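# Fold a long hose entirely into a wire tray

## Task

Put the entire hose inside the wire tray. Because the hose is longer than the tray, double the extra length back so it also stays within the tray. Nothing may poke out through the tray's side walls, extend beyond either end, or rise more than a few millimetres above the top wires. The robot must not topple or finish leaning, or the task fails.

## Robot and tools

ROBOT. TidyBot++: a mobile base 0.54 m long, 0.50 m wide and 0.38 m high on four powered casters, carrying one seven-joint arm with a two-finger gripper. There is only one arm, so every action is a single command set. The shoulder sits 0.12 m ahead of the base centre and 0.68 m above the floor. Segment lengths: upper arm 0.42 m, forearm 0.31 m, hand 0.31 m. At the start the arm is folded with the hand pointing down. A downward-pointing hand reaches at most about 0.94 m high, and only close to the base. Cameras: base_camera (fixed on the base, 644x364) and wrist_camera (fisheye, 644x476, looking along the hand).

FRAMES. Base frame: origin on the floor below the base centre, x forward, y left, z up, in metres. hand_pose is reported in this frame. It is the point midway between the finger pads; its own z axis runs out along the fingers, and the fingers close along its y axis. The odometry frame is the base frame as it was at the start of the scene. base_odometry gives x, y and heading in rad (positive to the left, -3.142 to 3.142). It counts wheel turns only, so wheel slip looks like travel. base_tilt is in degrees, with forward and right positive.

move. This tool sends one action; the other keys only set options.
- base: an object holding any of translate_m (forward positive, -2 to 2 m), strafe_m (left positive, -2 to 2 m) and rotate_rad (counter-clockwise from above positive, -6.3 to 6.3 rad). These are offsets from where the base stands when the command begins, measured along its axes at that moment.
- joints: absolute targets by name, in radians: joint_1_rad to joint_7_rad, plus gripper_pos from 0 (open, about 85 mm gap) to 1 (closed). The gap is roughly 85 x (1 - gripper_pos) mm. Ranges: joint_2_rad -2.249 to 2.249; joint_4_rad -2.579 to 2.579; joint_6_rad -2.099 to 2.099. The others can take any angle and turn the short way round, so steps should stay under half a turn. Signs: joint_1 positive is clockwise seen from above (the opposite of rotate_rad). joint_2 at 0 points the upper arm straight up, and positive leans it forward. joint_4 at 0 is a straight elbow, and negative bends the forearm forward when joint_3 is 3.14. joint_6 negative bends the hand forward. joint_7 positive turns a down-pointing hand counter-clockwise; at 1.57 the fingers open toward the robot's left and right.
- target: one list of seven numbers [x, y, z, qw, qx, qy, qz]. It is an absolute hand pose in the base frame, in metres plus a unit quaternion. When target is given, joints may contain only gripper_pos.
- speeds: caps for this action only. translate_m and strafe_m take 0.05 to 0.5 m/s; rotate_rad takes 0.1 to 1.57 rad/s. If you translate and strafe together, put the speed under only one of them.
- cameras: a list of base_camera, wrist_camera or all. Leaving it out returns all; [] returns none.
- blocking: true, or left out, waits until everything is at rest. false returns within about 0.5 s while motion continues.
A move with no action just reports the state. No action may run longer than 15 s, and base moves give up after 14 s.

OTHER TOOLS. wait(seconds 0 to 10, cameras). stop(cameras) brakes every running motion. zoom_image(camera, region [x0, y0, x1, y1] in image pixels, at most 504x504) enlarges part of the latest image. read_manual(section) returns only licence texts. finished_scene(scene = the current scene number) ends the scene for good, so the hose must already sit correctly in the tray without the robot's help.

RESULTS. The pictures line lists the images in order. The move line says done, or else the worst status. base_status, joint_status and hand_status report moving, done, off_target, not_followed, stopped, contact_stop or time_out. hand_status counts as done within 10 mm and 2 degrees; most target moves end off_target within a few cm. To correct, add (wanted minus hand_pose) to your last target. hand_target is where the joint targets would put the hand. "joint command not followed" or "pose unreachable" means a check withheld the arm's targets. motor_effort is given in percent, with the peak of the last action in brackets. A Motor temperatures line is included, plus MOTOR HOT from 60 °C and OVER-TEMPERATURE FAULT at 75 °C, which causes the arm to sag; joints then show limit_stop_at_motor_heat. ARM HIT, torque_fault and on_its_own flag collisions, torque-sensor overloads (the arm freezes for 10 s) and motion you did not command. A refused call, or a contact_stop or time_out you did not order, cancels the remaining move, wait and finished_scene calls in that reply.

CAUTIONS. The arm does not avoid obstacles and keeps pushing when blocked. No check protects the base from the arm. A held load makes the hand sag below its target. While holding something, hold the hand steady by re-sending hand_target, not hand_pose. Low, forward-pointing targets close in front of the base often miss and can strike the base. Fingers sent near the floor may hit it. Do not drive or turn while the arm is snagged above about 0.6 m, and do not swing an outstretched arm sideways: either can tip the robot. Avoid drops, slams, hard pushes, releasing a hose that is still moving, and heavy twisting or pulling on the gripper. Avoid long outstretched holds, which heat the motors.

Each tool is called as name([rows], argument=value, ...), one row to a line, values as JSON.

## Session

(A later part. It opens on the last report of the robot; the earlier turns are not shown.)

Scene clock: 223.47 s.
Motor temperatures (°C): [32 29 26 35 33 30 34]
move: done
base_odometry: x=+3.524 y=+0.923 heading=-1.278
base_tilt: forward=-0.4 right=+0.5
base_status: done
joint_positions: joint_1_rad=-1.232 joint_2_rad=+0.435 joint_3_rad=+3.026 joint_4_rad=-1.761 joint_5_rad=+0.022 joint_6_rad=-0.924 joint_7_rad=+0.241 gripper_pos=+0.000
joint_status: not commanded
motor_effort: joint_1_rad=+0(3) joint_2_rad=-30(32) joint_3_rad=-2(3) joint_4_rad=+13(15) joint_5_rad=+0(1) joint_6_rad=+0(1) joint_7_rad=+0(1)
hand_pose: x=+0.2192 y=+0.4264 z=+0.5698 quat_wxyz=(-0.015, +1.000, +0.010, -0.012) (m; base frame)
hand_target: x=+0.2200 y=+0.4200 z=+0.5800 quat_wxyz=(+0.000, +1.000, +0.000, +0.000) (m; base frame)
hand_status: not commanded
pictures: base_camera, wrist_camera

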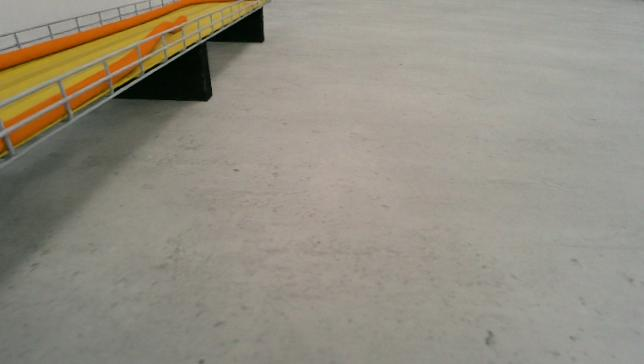

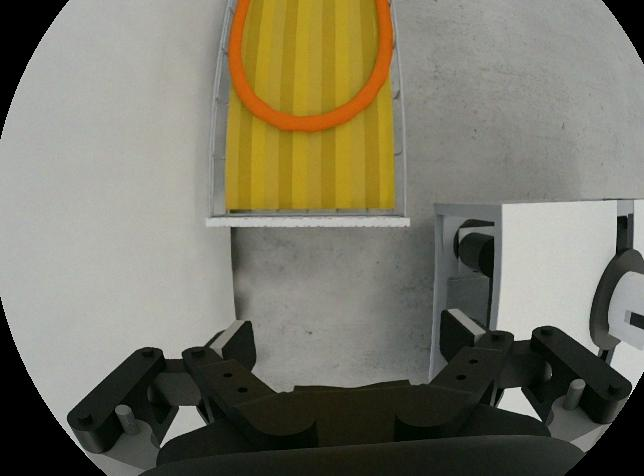

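move(base={"translate_m": 0.3}, cameras=["wrist_camera", "base_camera"])

zoom_image(camera="wrist_camera", region=[190, 0, 440, 390])

zoom_image(camera="base_camera", region=[0, 0, 300, 170])

Scene clock: 225.53 s.
Motor temperatures (°C): [32 29 26 35 33 30 34]
move: done
base_odometry: x=+3.611 y=+0.636 heading=-1.278
base_tilt: forward=-0.4 right=+0.5
base_status: done
joint_positions: joint_1_rad=-1.237 joint_2_rad=+0.432 joint_3_rad=+3.025 joint_4_rad=-1.758 joint_5_rad=+0.026 joint_6_rad=-0.927 joint_7_rad=+0.241 gripper_pos=+0.000
joint_status: not commanded
motor_effort: joint_1_rad=+0(4) joint_2_rad=-30(34) joint_3_rad=-2(4) joint_4_rad=+14(15) joint_5_rad=+0(1) joint_6_rad=+0(1) joint_7_rad=+0(1)
hand_pose: x=+0.2178 y=+0.4273 z=+0.5717 quat_wxyz=(-0.016, +1.000, +0.014, -0.010) (m; base frame)
hand_target: x=+0.2200 y=+0.4200 z=+0.5800 quat_wxyz=(+0.000, +1.000, +0.000, +0.000) (m; base frame)
hand_status: not commanded
pictures: base_camera, wrist_camera

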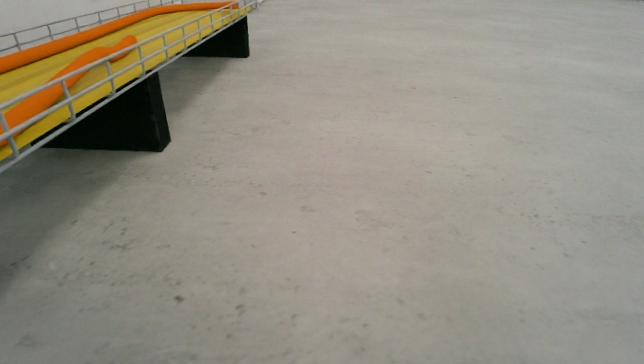

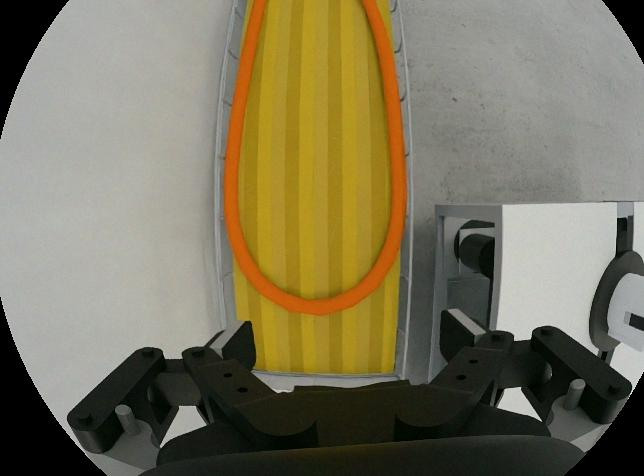

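Scaled by 1.292.

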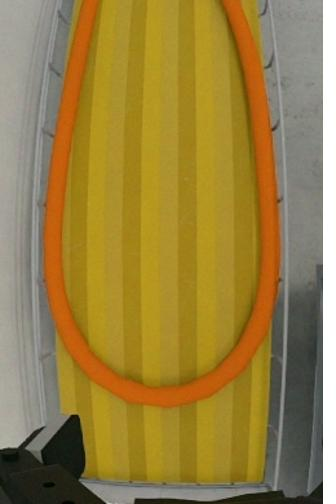

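Scaled by 1.680.

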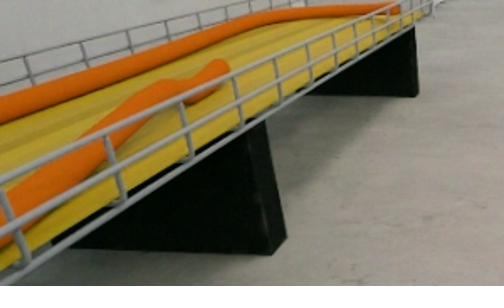

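move(base={"translate_m": 0.3}, cameras=["wrist_camera", "base_camera"])

zoom_image(camera="base_camera", region=[0, 0, 300, 170])

zoom_image(camera="wrist_camera", region=[190, 0, 440, 390])

Scene clock: 228.17 s.
Motor temperatures (°C): [32 29 26 35 33 30 34]
move: done
base_odometry: x=+3.697 y=+0.348 heading=-1.278
base_tilt: forward=-0.3 right=+0.5
base_status: done
joint_positions: joint_1_rad=-1.238 joint_2_rad=+0.432 joint_3_rad=+3.026 joint_4_rad=-1.758 joint_5_rad=+0.028 joint_6_rad=-0.928 joint_7_rad=+0.241 gripper_pos=+0.000
joint_status: not commanded
motor_effort: joint_1_rad=-1(3) joint_2_rad=-30(31) joint_3_rad=-2(4) joint_4_rad=+13(14) joint_5_rad=+0(1) joint_6_rad=+1(1) joint_7_rad=+1(2)
hand_pose: x=+0.2181 y=+0.4272 z=+0.5718 quat_wxyz=(-0.016, +1.000, +0.014, -0.010) (m; base frame)
hand_target: x=+0.2200 y=+0.4200 z=+0.5800 quat_wxyz=(+0.000, +1.000, +0.000, +0.000) (m; base frame)
hand_status: not commanded
pictures: base_camera, wrist_camera

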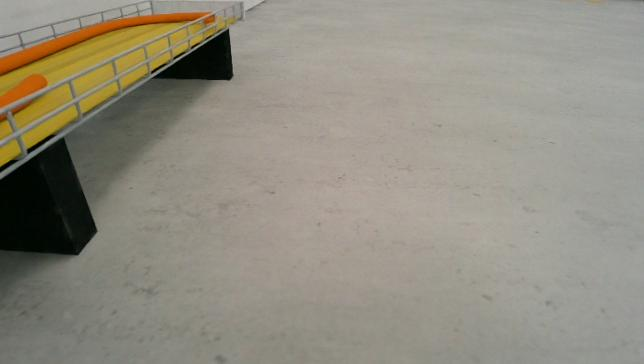

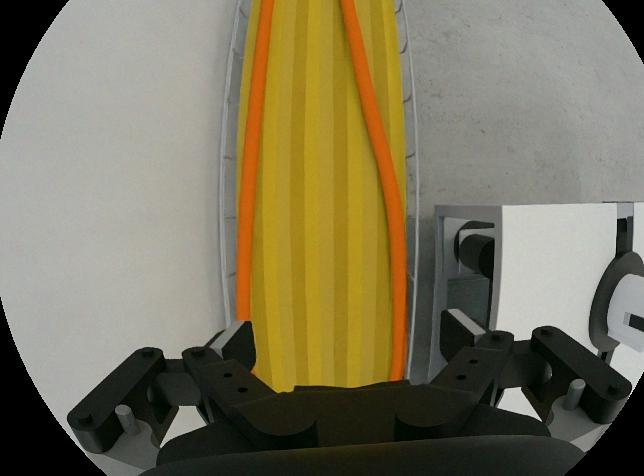

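Scaled by 1.680.

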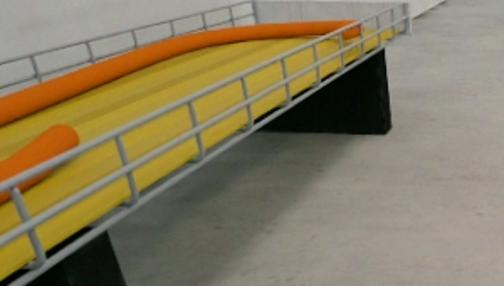

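Scaled by 1.292.

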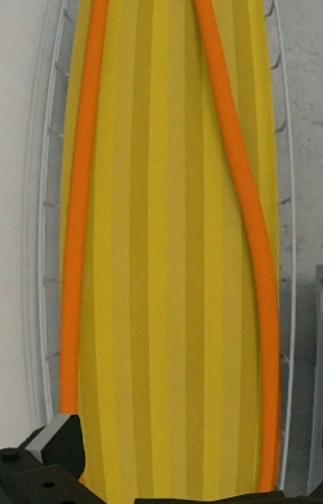

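move(base={"translate_m": 0.35}, cameras=["wrist_camera", "base_camera"])

zoom_image(camera="base_camera", region=[0, 0, 280, 170])

zoom_image(camera="wrist_camera", region=[190, 0, 440, 390])

Scene clock: 230.40 s.
Motor temperatures (°C): [32 29 26 35 33 30 34]
move: done
base_odometry: x=+3.798 y=+0.013 heading=-1.279
base_tilt: forward=-0.4 right=+0.5
base_status: done
joint_positions: joint_1_rad=-1.238 joint_2_rad=+0.432 joint_3_rad=+3.026 joint_4_rad=-1.758 joint_5_rad=+0.029 joint_6_rad=-0.928 joint_7_rad=+0.241 gripper_pos=+0.000
joint_status: not commanded
motor_effort: joint_1_rad=+0(3) joint_2_rad=-30(31) joint_3_rad=-2(4) joint_4_rad=+14(14) joint_5_rad=+0(1) joint_6_rad=+0(1) joint_7_rad=+0(1)
hand_pose: x=+0.2183 y=+0.4272 z=+0.5718 quat_wxyz=(-0.016, +1.000, +0.015, -0.009) (m; base frame)
hand_target: x=+0.2200 y=+0.4200 z=+0.5800 quat_wxyz=(+0.000, +1.000, +0.000, +0.000) (m; base frame)
hand_status: not commanded
pictures: base_camera, wrist_camera

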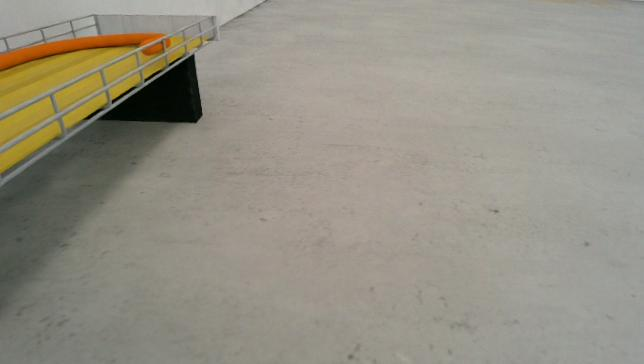

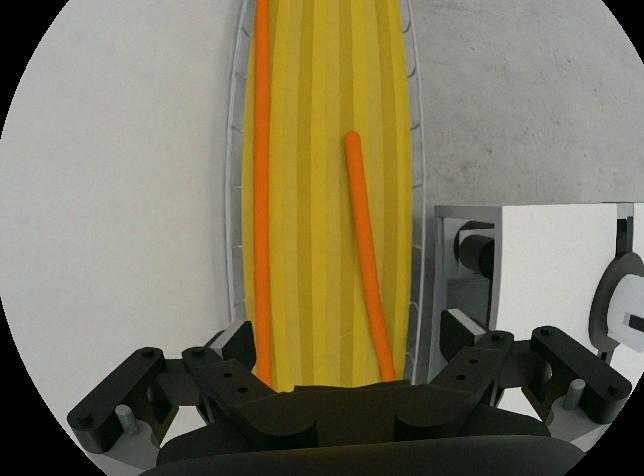

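Scaled by 1.800.

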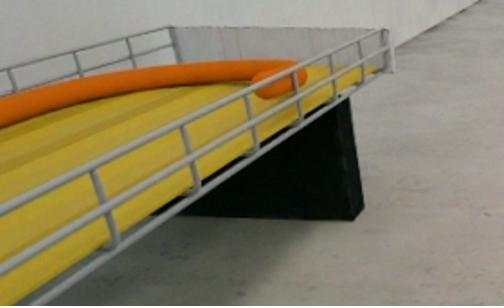

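Scaled by 1.292.

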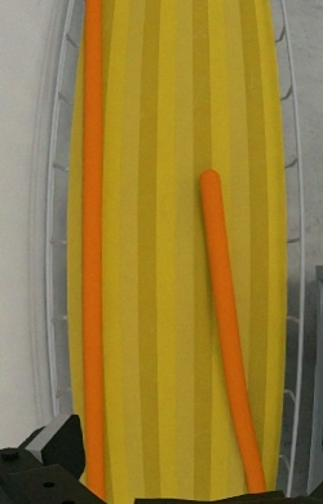

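move(base={"translate_m": 0.28}, cameras=["wrist_camera", "base_camera"])

zoom_image(camera="base_camera", region=[0, 20, 240, 160])

Scene clock: 232.43 s.
Motor temperatures (°C): [32 29 26 35 33 30 34]
move: done
base_odometry: x=+3.878 y=-0.255 heading=-1.279
base_tilt: forward=-0.3 right=+0.5
base_status: done
joint_positions: joint_1_rad=-1.238 joint_2_rad=+0.432 joint_3_rad=+3.026 joint_4_rad=-1.758 joint_5_rad=+0.029 joint_6_rad=-0.928 joint_7_rad=+0.241 gripper_pos=+0.000
joint_status: not commanded
motor_effort: joint_1_rad=+0(3) joint_2_rad=-30(31) joint_3_rad=-2(4) joint_4_rad=+14(15) joint_5_rad=+0(1) joint_6_rad=+0(1) joint_7_rad=+0(2)
hand_pose: x=+0.2185 y=+0.4272 z=+0.5719 quat_wxyz=(-0.016, +1.000, +0.015, -0.009) (m; base frame)
hand_target: x=+0.2200 y=+0.4200 z=+0.5800 quat_wxyz=(+0.000, +1.000, +0.000, +0.000) (m; base frame)
hand_status: not commanded
pictures: base_camera, wrist_camera

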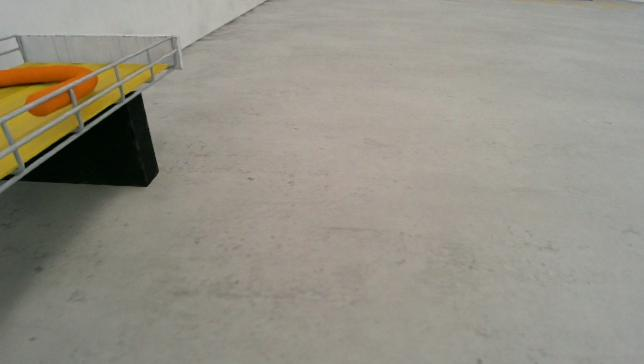

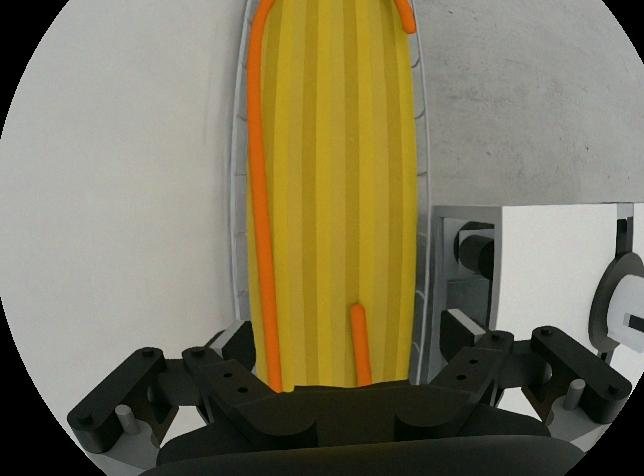

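Scaled by 2.100.

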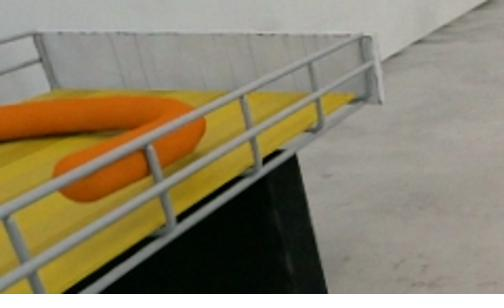

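move(base={"translate_m": 0.24}, target=[0.40, 0.34, 0.32, 0, 1.0, 0.0, 0], cameras=["wrist_camera"])

Scene clock: 234.80 s.
Motor temperatures (°C): [32 29 26 35 33 30 34]
move: off_target
base_odometry: x=+3.947 y=-0.485 heading=-1.279
base_tilt: forward=-0.4 right=+0.4
base_status: done
joint_positions: joint_1_rad=-0.966 joint_2_rad=+0.928 joint_3_rad=+3.250 joint_4_rad=-1.857 joint_5_rad=-0.237 joint_6_rad=-0.398 joint_7_rad=+0.887 gripper_pos=+0.000
joint_status: not commanded
motor_effort: joint_1_rad=-1(5) joint_2_rad=-37(40) joint_3_rad=+0(4) joint_4_rad=+6(14) joint_5_rad=+0(1) joint_6_rad=+0(1) joint_7_rad=+0(2)
hand_pose: x=+0.3919 y=+0.3433 z=+0.3287 quat_wxyz=(+0.010, +1.000, -0.002, -0.011) (m; base frame)
hand_target: x=+0.4000 y=+0.3400 z=+0.3200 quat_wxyz=(+0.000, +1.000, +0.000, +0.000) (m; base frame)
hand_status: off_target (0.012 m and 1.7 deg from the pose sent, 0.322 m and 2.7 deg at the start)
pictures: wrist_camera

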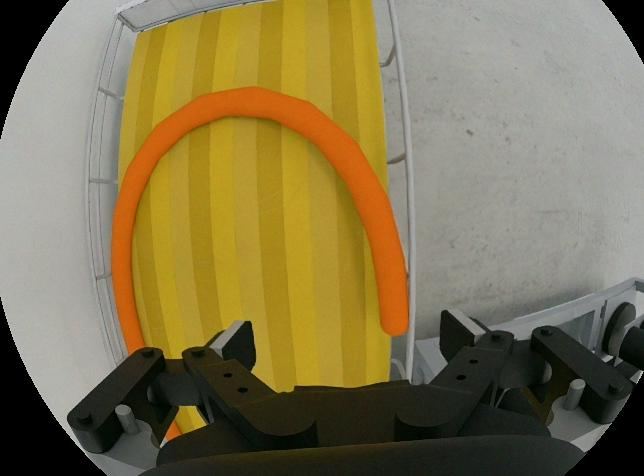

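move(target=[0.405, 0.312, 0.26, 0, 1.0, 0.0, 0], joints={"gripper_pos": 1.0}, cameras=["wrist_camera"])

Scene clock: 236.53 s.
Motor temperatures (°C): [32 29 26 35 33 30 34]
move: off_target
base_odometry: x=+3.947 y=-0.485 heading=-1.279
base_tilt: forward=-0.4 right=+0.5
base_status: not commanded
joint_positions: joint_1_rad=-0.896 joint_2_rad=+1.070 joint_3_rad=+3.224 joint_4_rad=-1.884 joint_5_rad=-0.314 joint_6_rad=-0.239 joint_7_rad=+1.020 gripper_pos=+0.999
joint_status: all done
motor_effort: joint_1_rad=-1(2) joint_2_rad=-37(40) joint_3_rad=+0(1) joint_4_rad=+3(7) joint_5_rad=+0(1) joint_6_rad=+0(0) joint_7_rad=+0(1)
hand_pose: x=+0.3962 y=+0.3105 z=+0.2637 quat_wxyz=(+0.014, +1.000, -0.001, -0.013) (m; base frame)
hand_target: x=+0.4050 y=+0.3120 z=+0.2600 quat_wxyz=(+0.000, +1.000, +0.000, +0.000) (m; base frame)
hand_status: off_target (0.010 m and 2.2 deg from the pose sent, 0.077 m and 1.7 deg at the start)
pictures: wrist_camera

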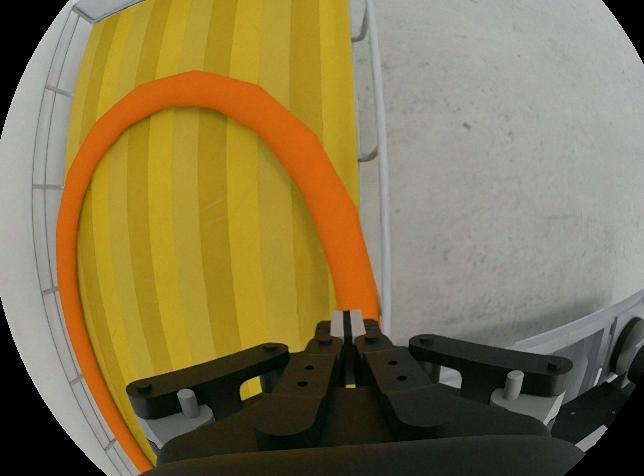

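move(target=[0.415, 0.307, 0.225, 0, 1.0, 0.0, 0], cameras=["wrist_camera"])

Scene clock: 237.63 s.
Motor temperatures (°C): [32 29 26 35 33 30 34]
move: off_target
base_odometry: x=+3.947 y=-0.485 heading=-1.279
base_tilt: forward=-0.4 right=+0.5
base_status: not commanded
joint_positions: joint_1_rad=-0.861 joint_2_rad=+1.153 joint_3_rad=+3.206 joint_4_rad=-1.866 joint_5_rad=-0.324 joint_6_rad=-0.194 joint_7_rad=+1.057 gripper_pos=+0.999
joint_status: not commanded
motor_effort: joint_1_rad=+0(2) joint_2_rad=-37(40) joint_3_rad=-1(1) joint_4_rad=+2(3) joint_5_rad=+0(1) joint_6_rad=+0(0) joint_7_rad=+1(1)
hand_pose: x=+0.3950 y=+0.2956 z=+0.2295 quat_wxyz=(+0.022, +1.000, +0.000, -0.022) (m; base frame)
hand_target: x=+0.4150 y=+0.3070 z=+0.2250 quat_wxyz=(+0.000, +1.000, +0.000, +0.000) (m; base frame)
hand_status: off_target (0.024 m and 3.5 deg from the pose sent, 0.043 m and 2.2 deg at the start)
pictures: wrist_camera

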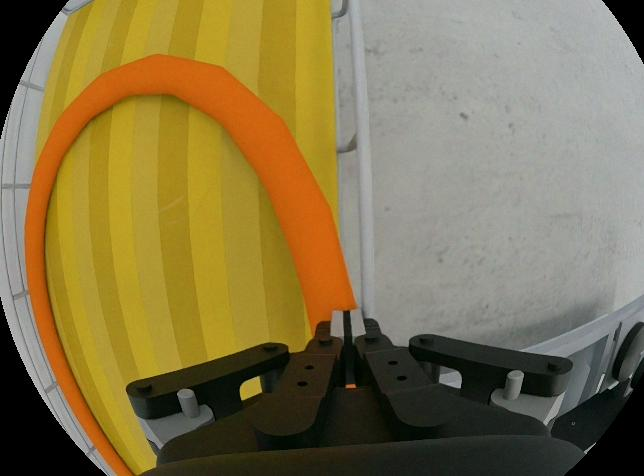

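move(target=[0.415, 0.322, 0.215, 0, 1.0, 0.0, 0], cameras=["wrist_camera"])

move(target=[0.415, 0.325, 0.20, 0, 1.0, 0.0, 0], cameras=["wrist_camera"])

Scene clock: 238.67 s.
Motor temperatures (°C): [32 29 26 35 33 30 34]
move: off_target
base_odometry: x=+3.947 y=-0.485 heading=-1.279
base_tilt: forward=-0.4 right=+0.5
base_status: not commanded
joint_positions: joint_1_rad=-0.861 joint_2_rad=+1.170 joint_3_rad=+3.206 joint_4_rad=-1.818 joint_5_rad=-0.327 joint_6_rad=-0.194 joint_7_rad=+1.057 gripper_pos=+0.999
joint_status: not commanded
motor_effort: joint_1_rad=+0(1) joint_2_rad=-38(39) joint_3_rad=+0(1) joint_4_rad=+2(4) joint_5_rad=+0(0) joint_6_rad=+0(1) joint_7_rad=+1(1)
hand_pose: x=+0.4100 y=+0.3123 z=+0.2239 quat_wxyz=(+0.010, +1.000, +0.000, -0.011) (m; base frame)
hand_target: x=+0.4150 y=+0.3220 z=+0.2150 quat_wxyz=(+0.000, +1.000, +0.000, +0.000) (m; base frame)
hand_status: off_target (0.014 m and 1.7 deg from the pose sent, 0.036 m and 3.5 deg at the start)
pictures: wrist_camera

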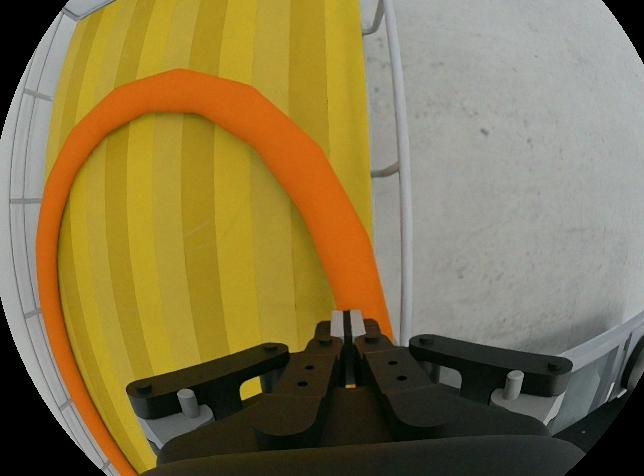

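Scene clock: 239.37 s.
Motor temperatures (°C): [32 29 26 35 33 30 34]
move: off_target
base_odometry: x=+3.947 y=-0.485 heading=-1.279
base_tilt: forward=-0.3 right=+0.5
base_status: not commanded
joint_positions: joint_1_rad=-0.861 joint_2_rad=+1.203 joint_3_rad=+3.206 joint_4_rad=-1.791 joint_5_rad=-0.336 joint_6_rad=-0.194 joint_7_rad=+1.057 gripper_pos=+0.999
joint_status: not commanded
motor_effort: joint_1_rad=-1(1) joint_2_rad=-37(38) joint_3_rad=+0(1) joint_4_rad=+2(4) joint_5_rad=+0(0) joint_6_rad=+0(1) joint_7_rad=+1(1)
hand_pose: x=+0.4111 y=+0.3140 z=+0.2111 quat_wxyz=(+0.012, +1.000, -0.004, -0.013) (m; base frame)
hand_target: x=+0.4150 y=+0.3250 z=+0.2000 quat_wxyz=(+0.000, +1.000, +0.000, +0.000) (m; base frame)
hand_status: off_target (0.016 m and 2.0 deg from the pose sent, 0.027 m and 1.7 deg at the start)
pictures: wrist_camera

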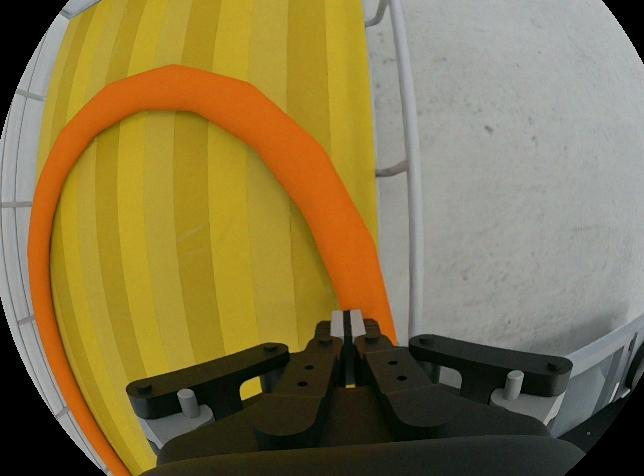

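move(target=[0.415, 0.318, 0.238, 0, 1.0, 0.0, 0], cameras=["wrist_camera"])

move(target=[0.415, 0.312, 0.20, 0, 1.0, 0.0, 0], cameras=["wrist_camera"])

Scene clock: 240.53 s.
Motor temperatures (°C): [32 29 26 35 33 30 34]
move: done
base_odometry: x=+3.947 y=-0.485 heading=-1.279
base_tilt: forward=-0.3 right=+0.5
base_status: not commanded
joint_positions: joint_1_rad=-0.861 joint_2_rad=+1.145 joint_3_rad=+3.206 joint_4_rad=-1.827 joint_5_rad=-0.336 joint_6_rad=-0.194 joint_7_rad=+1.057 gripper_pos=+0.999
joint_status: not commanded
motor_effort: joint_1_rad=-1(1) joint_2_rad=-38(40) joint_3_rad=-1(1) joint_4_rad=+3(4) joint_5_rad=+0(0) joint_6_rad=+0(1) joint_7_rad=+0(1)
hand_pose: x=+0.4134 y=+0.3173 z=+0.2343 quat_wxyz=(+0.003, +1.000, -0.005, -0.006) (m; base frame)
hand_target: x=+0.4150 y=+0.3180 z=+0.2380 quat_wxyz=(+0.000, +1.000, +0.000, +0.000) (m; base frame)
hand_status: done (0.004 m and 1.0 deg from the pose sent, 0.027 m and 2.0 deg at the start)
pictures: wrist_camera

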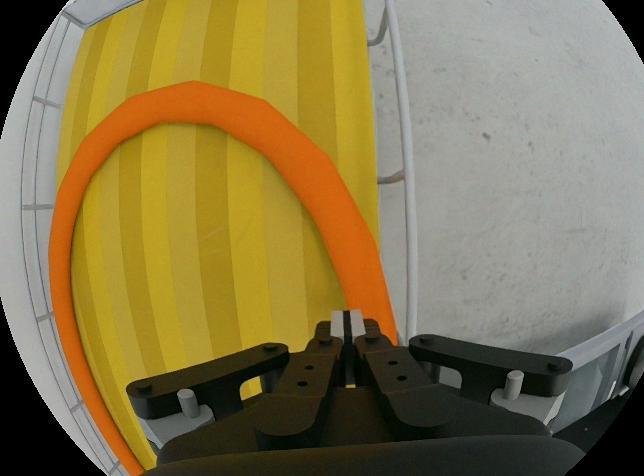

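Scene clock: 241.43 s.
Motor temperatures (°C): [32 29 26 35 33 30 34]
move: off_target
base_odometry: x=+3.947 y=-0.485 heading=-1.279
base_tilt: forward=-0.4 right=+0.5
base_status: not commanded
joint_positions: joint_1_rad=-0.860 joint_2_rad=+1.212 joint_3_rad=+3.197 joint_4_rad=-1.822 joint_5_rad=-0.340 joint_6_rad=-0.167 joint_7_rad=+1.067 gripper_pos=+0.999
joint_status: not commanded
motor_effort: joint_1_rad=+0(1) joint_2_rad=-37(39) joint_3_rad=+0(1) joint_4_rad=+2(3) joint_5_rad=+0(0) joint_6_rad=+0(0) joint_7_rad=+1(1)
hand_pose: x=+0.3987 y=+0.3035 z=+0.2060 quat_wxyz=(+0.017, +1.000, -0.001, -0.018) (m; base frame)
hand_target: x=+0.4150 y=+0.3120 z=+0.2000 quat_wxyz=(+0.000, +1.000, +0.000, +0.000) (m; base frame)
hand_status: off_target (0.019 m and 2.8 deg from the pose sent, 0.035 m and 1.0 deg at the start)
pictures: wrist_camera

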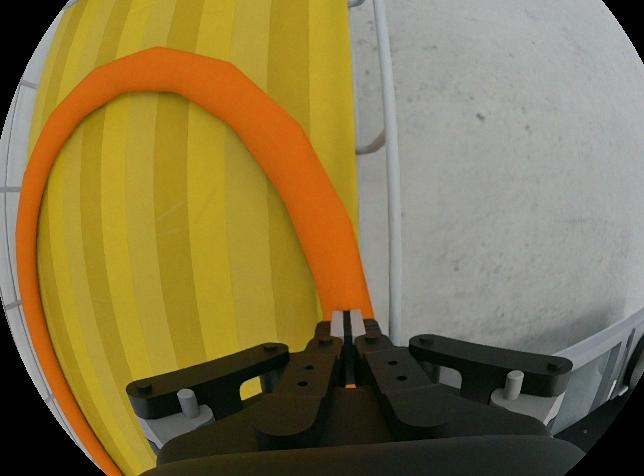

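move(target=[0.415, 0.314, 0.194, 0, 1.0, 0.0, 0], cameras=["wrist_camera"])

move(target=[0.40, 0.35, 0.33, 0, 1.0, 0.0, 0], cameras=["wrist_camera"])

Scene clock: 242.13 s.
Motor temperatures (°C): [32 29 26 35 33 30 34]
move: off_target
base_odometry: x=+3.947 y=-0.485 heading=-1.279
base_tilt: forward=-0.3 right=+0.5
base_status: not commanded
joint_positions: joint_1_rad=-0.860 joint_2_rad=+1.214 joint_3_rad=+3.197 joint_4_rad=-1.820 joint_5_rad=-0.340 joint_6_rad=-0.167 joint_7_rad=+1.067 gripper_pos=+0.999
joint_status: not commanded
motor_effort: joint_1_rad=+0(1) joint_2_rad=-33(37) joint_3_rad=+0(1) joint_4_rad=+5(6) joint_5_rad=+0(1) joint_6_rad=+4(4) joint_7_rad=+0(2)
hand_pose: x=+0.3990 y=+0.3041 z=+0.2052 quat_wxyz=(+0.017, +1.000, +0.000, -0.018) (m; base frame)
hand_target: x=+0.4150 y=+0.3140 z=+0.1940 quat_wxyz=(+0.000, +1.000, +0.000, +0.000) (m; base frame)
hand_status: off_target (0.022 m and 2.8 deg from the pose sent, 0.023 m and 2.8 deg at the start)
pictures: wrist_camera

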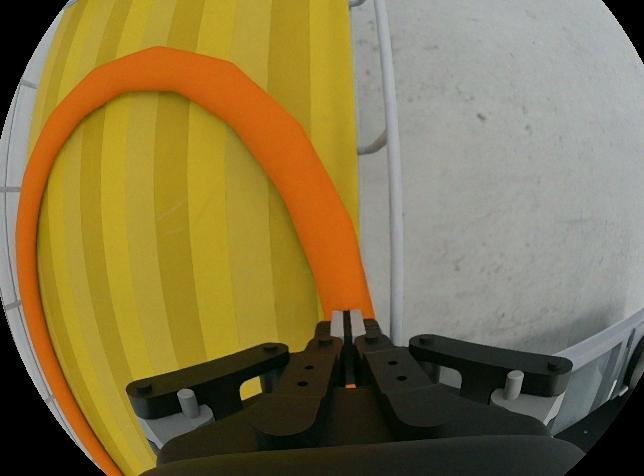

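Scene clock: 243.67 s.
Motor temperatures (°C): [32 29 26 35 33 30 34]
move: off_target
base_odometry: x=+3.947 y=-0.485 heading=-1.279
base_tilt: forward=-0.3 right=+0.6
base_status: not commanded
joint_positions: joint_1_rad=-0.949 joint_2_rad=+0.931 joint_3_rad=+3.247 joint_4_rad=-1.838 joint_5_rad=-0.299 joint_6_rad=-0.318 joint_7_rad=+0.970 gripper_pos=+0.999
joint_status: not commanded
motor_effort: joint_1_rad=-1(2) joint_2_rad=-37(42) joint_3_rad=+0(1) joint_4_rad=+7(8) joint_5_rad=+0(1) joint_6_rad=+1(4) joint_7_rad=+0(1)
hand_pose: x=+0.4193 y=+0.3682 z=+0.3302 quat_wxyz=(-0.030, +0.999, +0.003, +0.019) (m; base frame)
hand_target: x=+0.4000 y=+0.3500 z=+0.3300 quat_wxyz=(+0.000, +1.000, +0.000, +0.000) (m; base frame)
hand_status: off_target (0.027 m and 4.1 deg from the pose sent, 0.133 m and 2.8 deg at the start)
pictures: wrist_camera

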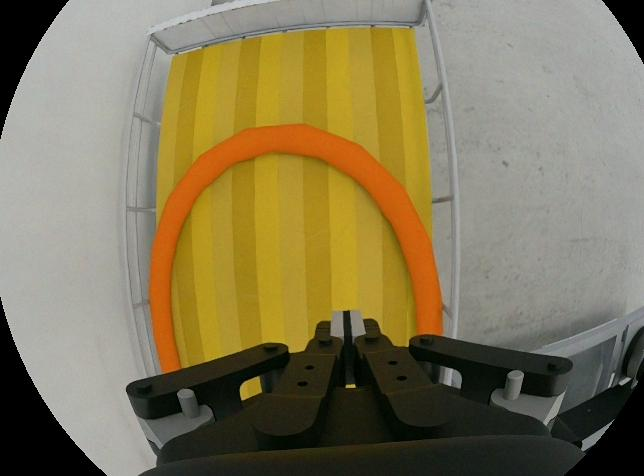

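move(base={"translate_m": -0.24}, target=[0.22, 0.42, 0.57, 0, 1.0, 0.0, 0], cameras=["wrist_camera", "base_camera"])

zoom_image(camera="base_camera", region=[0, 20, 240, 160])

Scene clock: 245.83 s.
Motor temperatures (°C): [32 29 26 35 33 30 34]
move: off_target
base_odometry: x=+3.878 y=-0.255 heading=-1.279
base_tilt: forward=-0.4 right=+0.6
base_status: done
joint_positions: joint_1_rad=-1.244 joint_2_rad=+0.446 joint_3_rad=+3.038 joint_4_rad=-1.779 joint_5_rad=+0.013 joint_6_rad=-0.891 joint_7_rad=+0.247 gripper_pos=+0.999
joint_status: not commanded
motor_effort: joint_1_rad=+0(4) joint_2_rad=-30(40) joint_3_rad=-2(3) joint_4_rad=+13(14) joint_5_rad=+0(1) joint_6_rad=+1(1) joint_7_rad=+0(1)
hand_pose: x=+0.2167 y=+0.4270 z=+0.5604 quat_wxyz=(-0.017, +1.000, +0.011, -0.013) (m; base frame)
hand_target: x=+0.2200 y=+0.4200 z=+0.5700 quat_wxyz=(+0.000, +1.000, +0.000, +0.000) (m; base frame)
hand_status: off_target (0.012 m and 2.8 deg from the pose sent, 0.316 m and 4.1 deg at the start)
pictures: base_camera, wrist_camera

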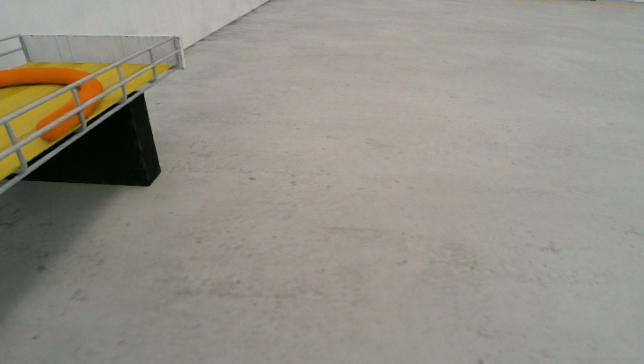

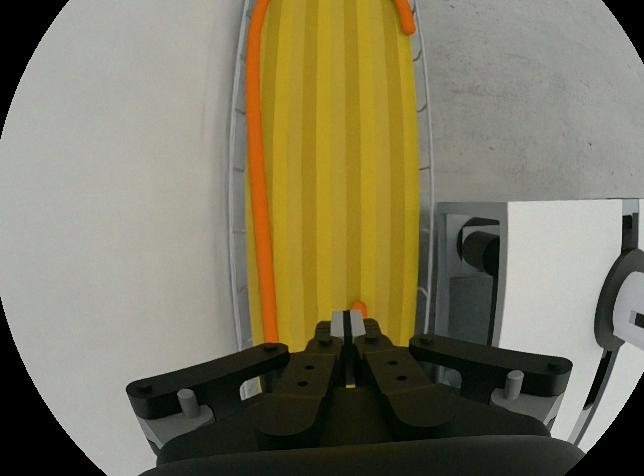

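Scaled by 2.100.

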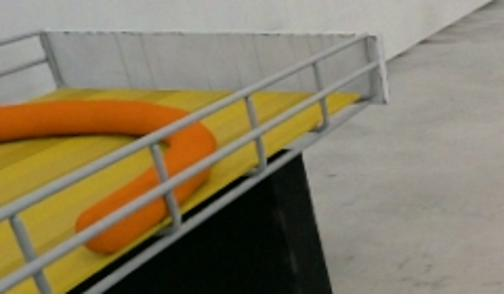

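move(base={"translate_m": -0.85}, cameras=["base_camera"])

zoom_image(camera="base_camera", region=[0, 10, 240, 190])

move(base={"translate_m": -0.45}, cameras=["wrist_camera", "base_camera"])

zoom_image(camera="base_camera", region=[0, 10, 240, 190])

Scene clock: 249.07 s.
Motor temperatures (°C): [32 29 26 35 33 30 34]
move: done
base_odometry: x=+3.634 y=+0.559 heading=-1.279
base_tilt: forward=-0.4 right=+0.5
base_status: done
joint_positions: joint_1_rad=-1.246 joint_2_rad=+0.446 joint_3_rad=+3.038 joint_4_rad=-1.777 joint_5_rad=+0.017 joint_6_rad=-0.895 joint_7_rad=+0.245 gripper_pos=+0.999
joint_status: not commanded
motor_effort: joint_1_rad=+0(3) joint_2_rad=-30(32) joint_3_rad=-2(4) joint_4_rad=+13(14) joint_5_rad=+0(1) joint_6_rad=+0(1) joint_7_rad=+0(2)
hand_pose: x=+0.2168 y=+0.4269 z=+0.5608 quat_wxyz=(-0.016, +1.000, +0.012, -0.012) (m; base frame)
hand_target: x=+0.2200 y=+0.4200 z=+0.5700 quat_wxyz=(+0.000, +1.000, +0.000, +0.000) (m; base frame)
hand_status: not commanded
pictures: base_camera

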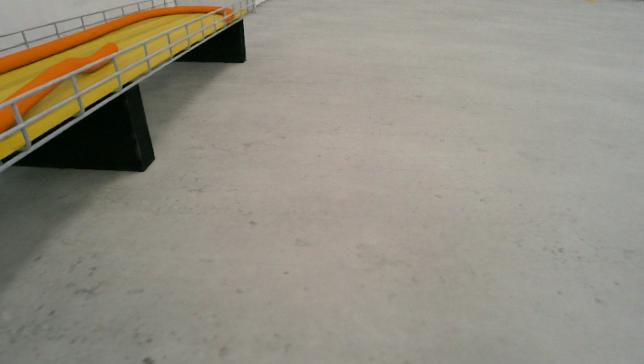

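Scaled by 2.100.

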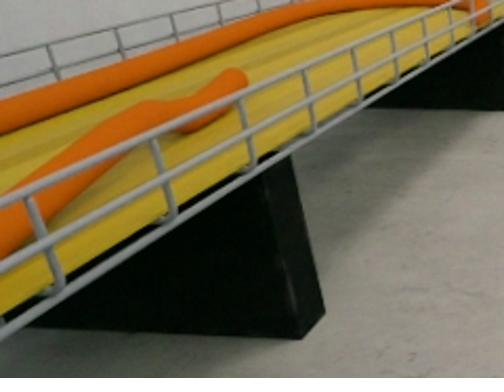

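Scene clock: 251.27 s.
Motor temperatures (°C): [32 29 26 35 33 30 34]
move: done
base_odometry: x=+3.504 y=+0.990 heading=-1.279
base_tilt: forward=-0.4 right=+0.5
base_status: done
joint_positions: joint_1_rad=-1.251 joint_2_rad=+0.446 joint_3_rad=+3.035 joint_4_rad=-1.776 joint_5_rad=+0.019 joint_6_rad=-0.895 joint_7_rad=+0.245 gripper_pos=+0.999
joint_status: not commanded
motor_effort: joint_1_rad=+0(3) joint_2_rad=-30(32) joint_3_rad=-2(3) joint_4_rad=+13(14) joint_5_rad=+0(1) joint_6_rad=+1(1) joint_7_rad=+0(1)
hand_pose: x=+0.2137 y=+0.4277 z=+0.5611 quat_wxyz=(-0.016, +1.000, +0.016, -0.012) (m; base frame)
hand_target: x=+0.2200 y=+0.4200 z=+0.5700 quat_wxyz=(+0.000, +1.000, +0.000, +0.000) (m; base frame)
hand_status: not commanded
pictures: base_camera, wrist_camera

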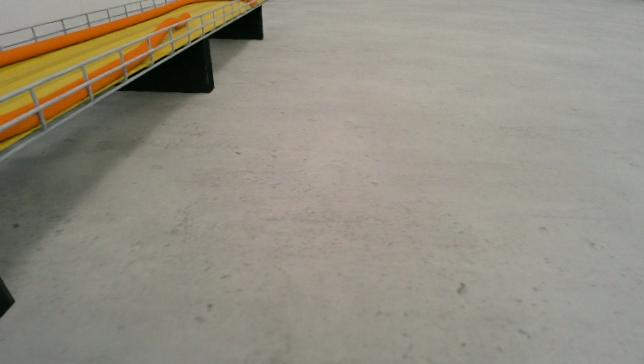

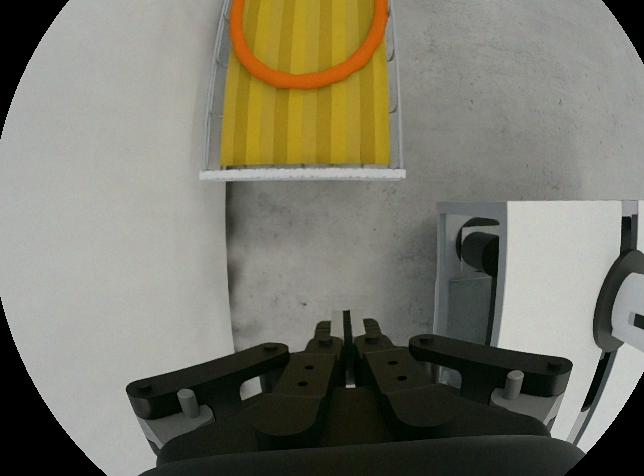

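Scaled by 2.100.

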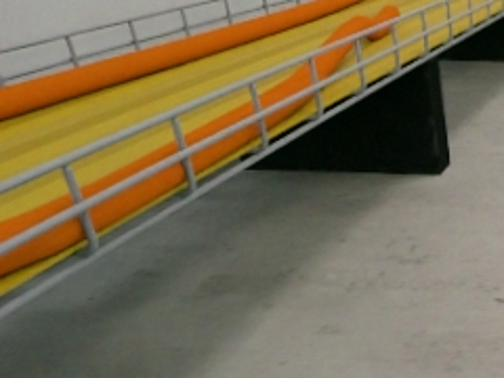

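move(base={"translate_m": 0.85}, target=[0.30, 0.34, 0.40, 0, 1.0, 0.0, 0], cameras=["wrist_camera"])

Scene clock: 254.97 s.
Motor temperatures (°C): [32 29 26 35 33 30 34]
move: off_target
base_odometry: x=+3.748 y=+0.175 heading=-1.280
base_tilt: forward=-0.4 right=+0.4
base_status: done
joint_positions: joint_1_rad=-1.195 joint_2_rad=+0.686 joint_3_rad=+3.277 joint_4_rad=-2.063 joint_5_rad=-0.205 joint_6_rad=-0.440 joint_7_rad=+0.669 gripper_pos=+0.999
joint_status: not commanded
motor_effort: joint_1_rad=+0(3) joint_2_rad=-31(35) joint_3_rad=+0(2) joint_4_rad=+7(14) joint_5_rad=+0(1) joint_6_rad=+0(1) joint_7_rad=+0(2)
hand_pose: x=+0.2892 y=+0.3366 z=+0.4064 quat_wxyz=(+0.015, +1.000, +0.000, -0.008) (m; base frame)
hand_target: x=+0.3000 y=+0.3400 z=+0.4000 quat_wxyz=(+0.000, +1.000, +0.000, +0.000) (m; base frame)
hand_status: off_target (0.013 m and 2.0 deg from the pose sent, 0.203 m and 3.0 deg at the start)
pictures: wrist_camera

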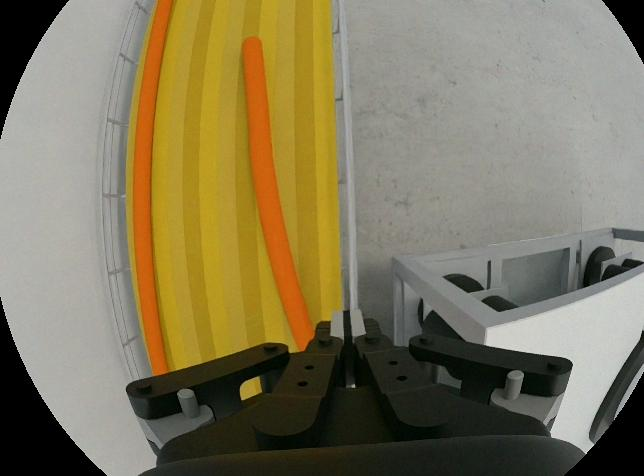

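zoom_image(camera="wrist_camera", region=[200, 20, 380, 350])

Scaled by 1.527.

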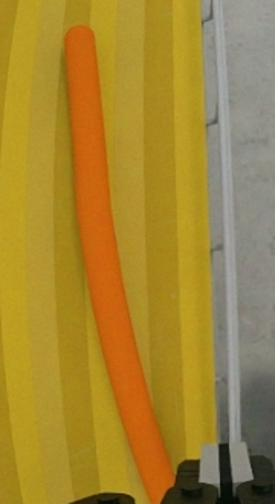

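move(target=[0.41, 0.425, 0.25, 0, 0.99, 0.14, 0], cameras=["wrist_camera"])

Scene clock: 257.63 s.
Motor temperatures (°C): [32 29 26 35 33 30 34]
move: off_target
base_odometry: x=+3.748 y=+0.175 heading=-1.280
base_tilt: forward=-0.3 right=+0.5
base_status: not commanded
joint_positions: joint_1_rad=-1.038 joint_2_rad=+1.149 joint_3_rad=+3.229 joint_4_rad=-1.580 joint_5_rad=-0.203 joint_6_rad=-0.440 joint_7_rad=+0.958 gripper_pos=+0.999
joint_status: not commanded
motor_effort: joint_1_rad=+0(1) joint_2_rad=-42(44) joint_3_rad=+0(1) joint_4_rad=+7(7) joint_5_rad=+0(0) joint_6_rad=+0(1) joint_7_rad=+0(1)
hand_pose: x=+0.3960 y=+0.4227 z=+0.2552 quat_wxyz=(+0.005, +0.995, +0.102, -0.008) (m; base frame)
hand_target: x=+0.4100 y=+0.4250 z=+0.2500 quat_wxyz=(+0.000, +0.990, +0.140, +0.000) (m; base frame)
hand_status: off_target (0.015 m and 4.5 deg from the pose sent, 0.217 m and 16.2 deg at the start)
pictures: wrist_camera

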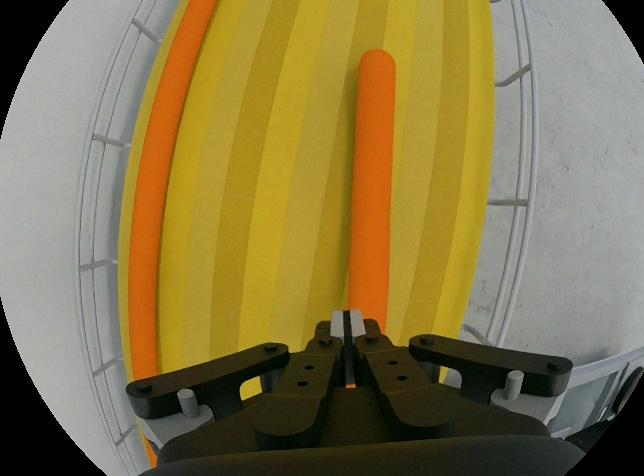

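move(target=[0.405, 0.415, 0.222, 0, 0.99, 0.14, 0], cameras=[])

move(target=[0.405, 0.415, 0.205, 0, 0.99, 0.14, 0], cameras=["wrist_camera"])

move(target=[0.405, 0.415, 0.193, 0, 0.99, 0.14, 0], cameras=["wrist_camera"])

Scene clock: 258.80 s.
Motor temperatures (°C): [32 29 26 35 33 30 34]
move: off_target
base_odometry: x=+3.748 y=+0.175 heading=-1.280
base_tilt: forward=-0.3 right=+0.5
base_status: not commanded
joint_positions: joint_1_rad=-1.037 joint_2_rad=+1.204 joint_3_rad=+3.228 joint_4_rad=-1.580 joint_5_rad=-0.203 joint_6_rad=-0.406 joint_7_rad=+0.993 gripper_pos=+0.999
joint_status: not commanded
motor_effort: joint_1_rad=+0(1) joint_2_rad=-42(44) joint_3_rad=+0(0) joint_4_rad=+6(7) joint_5_rad=+0(0) joint_6_rad=+0(1) joint_7_rad=+0(1)
hand_pose: x=+0.3909 y=+0.4098 z=+0.2275 quat_wxyz=(+0.015, +0.993, +0.119, -0.012) (m; base frame)
hand_target: x=+0.4050 y=+0.4150 z=+0.2220 quat_wxyz=(+0.000, +0.990, +0.140, +0.000) (m; base frame)
hand_status: off_target (0.016 m and 3.3 deg from the pose sent, 0.035 m and 4.5 deg at the start)
pictures: none
No camera images: "cameras" was empty.

Scene clock: 259.47 s.
Motor temperatures (°C): [32 29 26 35 33 30 34]
move: off_target
base_odometry: x=+3.748 y=+0.175 heading=-1.280
base_tilt: forward=-0.4 right=+0.5
base_status: not commanded
joint_positions: joint_1_rad=-1.037 joint_2_rad=+1.230 joint_3_rad=+3.227 joint_4_rad=-1.566 joint_5_rad=-0.203 joint_6_rad=-0.396 joint_7_rad=+1.001 gripper_pos=+0.999
joint_status: not commanded
motor_effort: joint_1_rad=+0(1) joint_2_rad=-40(42) joint_3_rad=+0(1) joint_4_rad=+5(7) joint_5_rad=+0(0) joint_6_rad=+0(0) joint_7_rad=+0(1)
hand_pose: x=+0.3906 y=+0.4085 z=+0.2156 quat_wxyz=(+0.017, +0.992, +0.123, -0.012) (m; base frame)
hand_target: x=+0.4050 y=+0.4150 z=+0.2050 quat_wxyz=(+0.000, +0.990, +0.140, +0.000) (m; base frame)
hand_status: off_target (0.019 m and 3.1 deg from the pose sent, 0.027 m and 3.3 deg at the start)
pictures: wrist_camera

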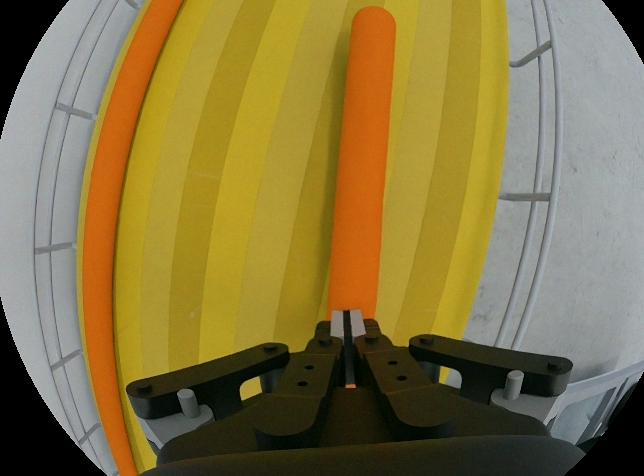

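Scene clock: 260.07 s.
Motor temperatures (°C): [32 29 26 35 33 30 34]
move: off_target
base_odometry: x=+3.748 y=+0.175 heading=-1.280
base_tilt: forward=-0.4 right=+0.5
base_status: not commanded
joint_positions: joint_1_rad=-1.037 joint_2_rad=+1.239 joint_3_rad=+3.224 joint_4_rad=-1.556 joint_5_rad=-0.203 joint_6_rad=-0.396 joint_7_rad=+1.006 gripper_pos=+0.999
joint_status: not commanded
motor_effort: joint_1_rad=-1(1) joint_2_rad=-39(40) joint_3_rad=+0(0) joint_4_rad=+6(7) joint_5_rad=+0(0) joint_6_rad=+1(2) joint_7_rad=+1(1)
hand_pose: x=+0.3901 y=+0.4112 z=+0.2120 quat_wxyz=(+0.016, +0.992, +0.127, -0.013) (m; base frame)
hand_target: x=+0.4050 y=+0.4150 z=+0.1930 quat_wxyz=(+0.000, +0.990, +0.140, +0.000) (m; base frame)
hand_status: off_target (0.024 m and 2.8 deg from the pose sent, 0.028 m and 3.1 deg at the start)
pictures: wrist_camera

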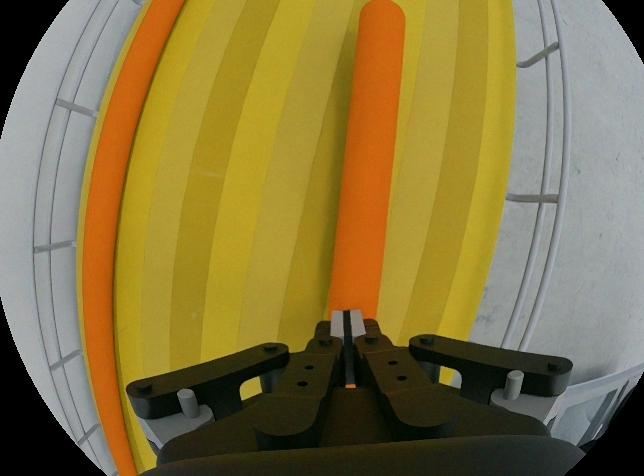

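move(target=[0.40, 0.415, 0.30, 0, 0.99, 0.14, 0], cameras=[])

move(target=[0.22, 0.42, 0.57, 0, 1, 0, 0])

zoom_image(camera="base_camera", region=[0, 10, 240, 190])

Scene clock: 262.10 s.
Motor temperatures (°C): [32 29 26 35 33 30 34]
move: off_target
base_odometry: x=+3.748 y=+0.175 heading=-1.280
base_tilt: forward=-0.3 right=+0.6
base_status: not commanded
joint_positions: joint_1_rad=-1.037 joint_2_rad=+1.042 joint_3_rad=+3.224 joint_4_rad=-1.631 joint_5_rad=-0.181 joint_6_rad=-0.407 joint_7_rad=+1.006 gripper_pos=+0.999
joint_status: not commanded
motor_effort: joint_1_rad=+0(2) joint_2_rad=-42(46) joint_3_rad=+0(1) joint_4_rad=+8(9) joint_5_rad=+0(0) joint_6_rad=+1(2) joint_7_rad=+0(1)
hand_pose: x=+0.4087 y=+0.4408 z=+0.3032 quat_wxyz=(-0.026, +0.990, +0.134, +0.022) (m; base frame)
hand_target: x=+0.4000 y=+0.4150 z=+0.3000 quat_wxyz=(+0.000, +0.990, +0.140, +0.000) (m; base frame)
hand_status: off_target (0.027 m and 4.0 deg from the pose sent, 0.089 m and 2.8 deg at the start)
pictures: none
No camera images: "cameras" was empty.

Scene clock: 264.30 s.
Motor temperatures (°C): [32 29 26 35 33 30 34]
move: off_target
base_odometry: x=+3.748 y=+0.175 heading=-1.280
base_tilt: forward=-0.3 right=+0.5
base_status: not commanded
joint_positions: joint_1_rad=-1.230 joint_2_rad=+0.450 joint_3_rad=+3.046 joint_4_rad=-1.740 joint_5_rad=+0.014 joint_6_rad=-0.892 joint_7_rad=+0.247 gripper_pos=+0.999
joint_status: not commanded
motor_effort: joint_1_rad=+0(3) joint_2_rad=-31(44) joint_3_rad=-1(2) joint_4_rad=+14(14) joint_5_rad=+0(1) joint_6_rad=+1(1) joint_7_rad=+0(2)
hand_pose: x=+0.2317 y=+0.4428 z=+0.5690 quat_wxyz=(-0.034, +0.999, -0.001, -0.007) (m; base frame)
hand_target: x=+0.2200 y=+0.4200 z=+0.5700 quat_wxyz=(+0.000, +1.000, +0.000, +0.000) (m; base frame)
hand_status: off_target (0.026 m and 3.9 deg from the pose sent, 0.327 m and 15.9 deg at the start)
pictures: base_camera, wrist_camera

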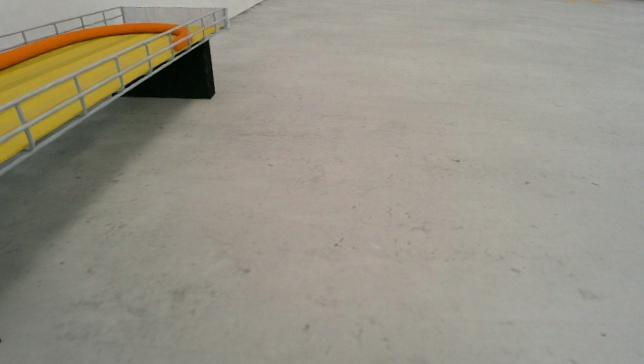

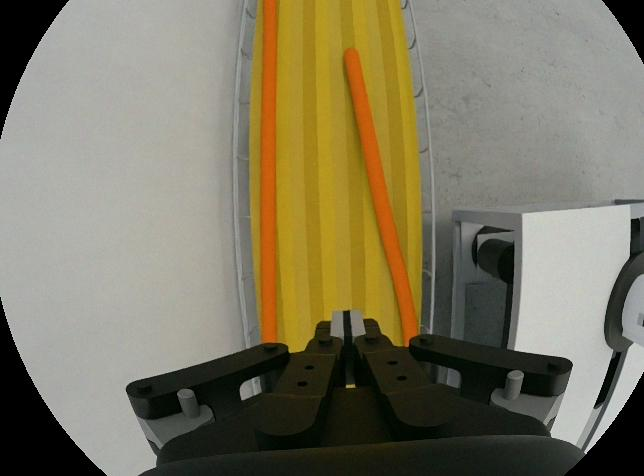

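Scaled by 2.100.

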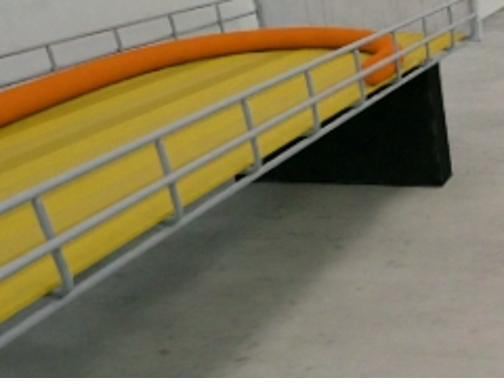

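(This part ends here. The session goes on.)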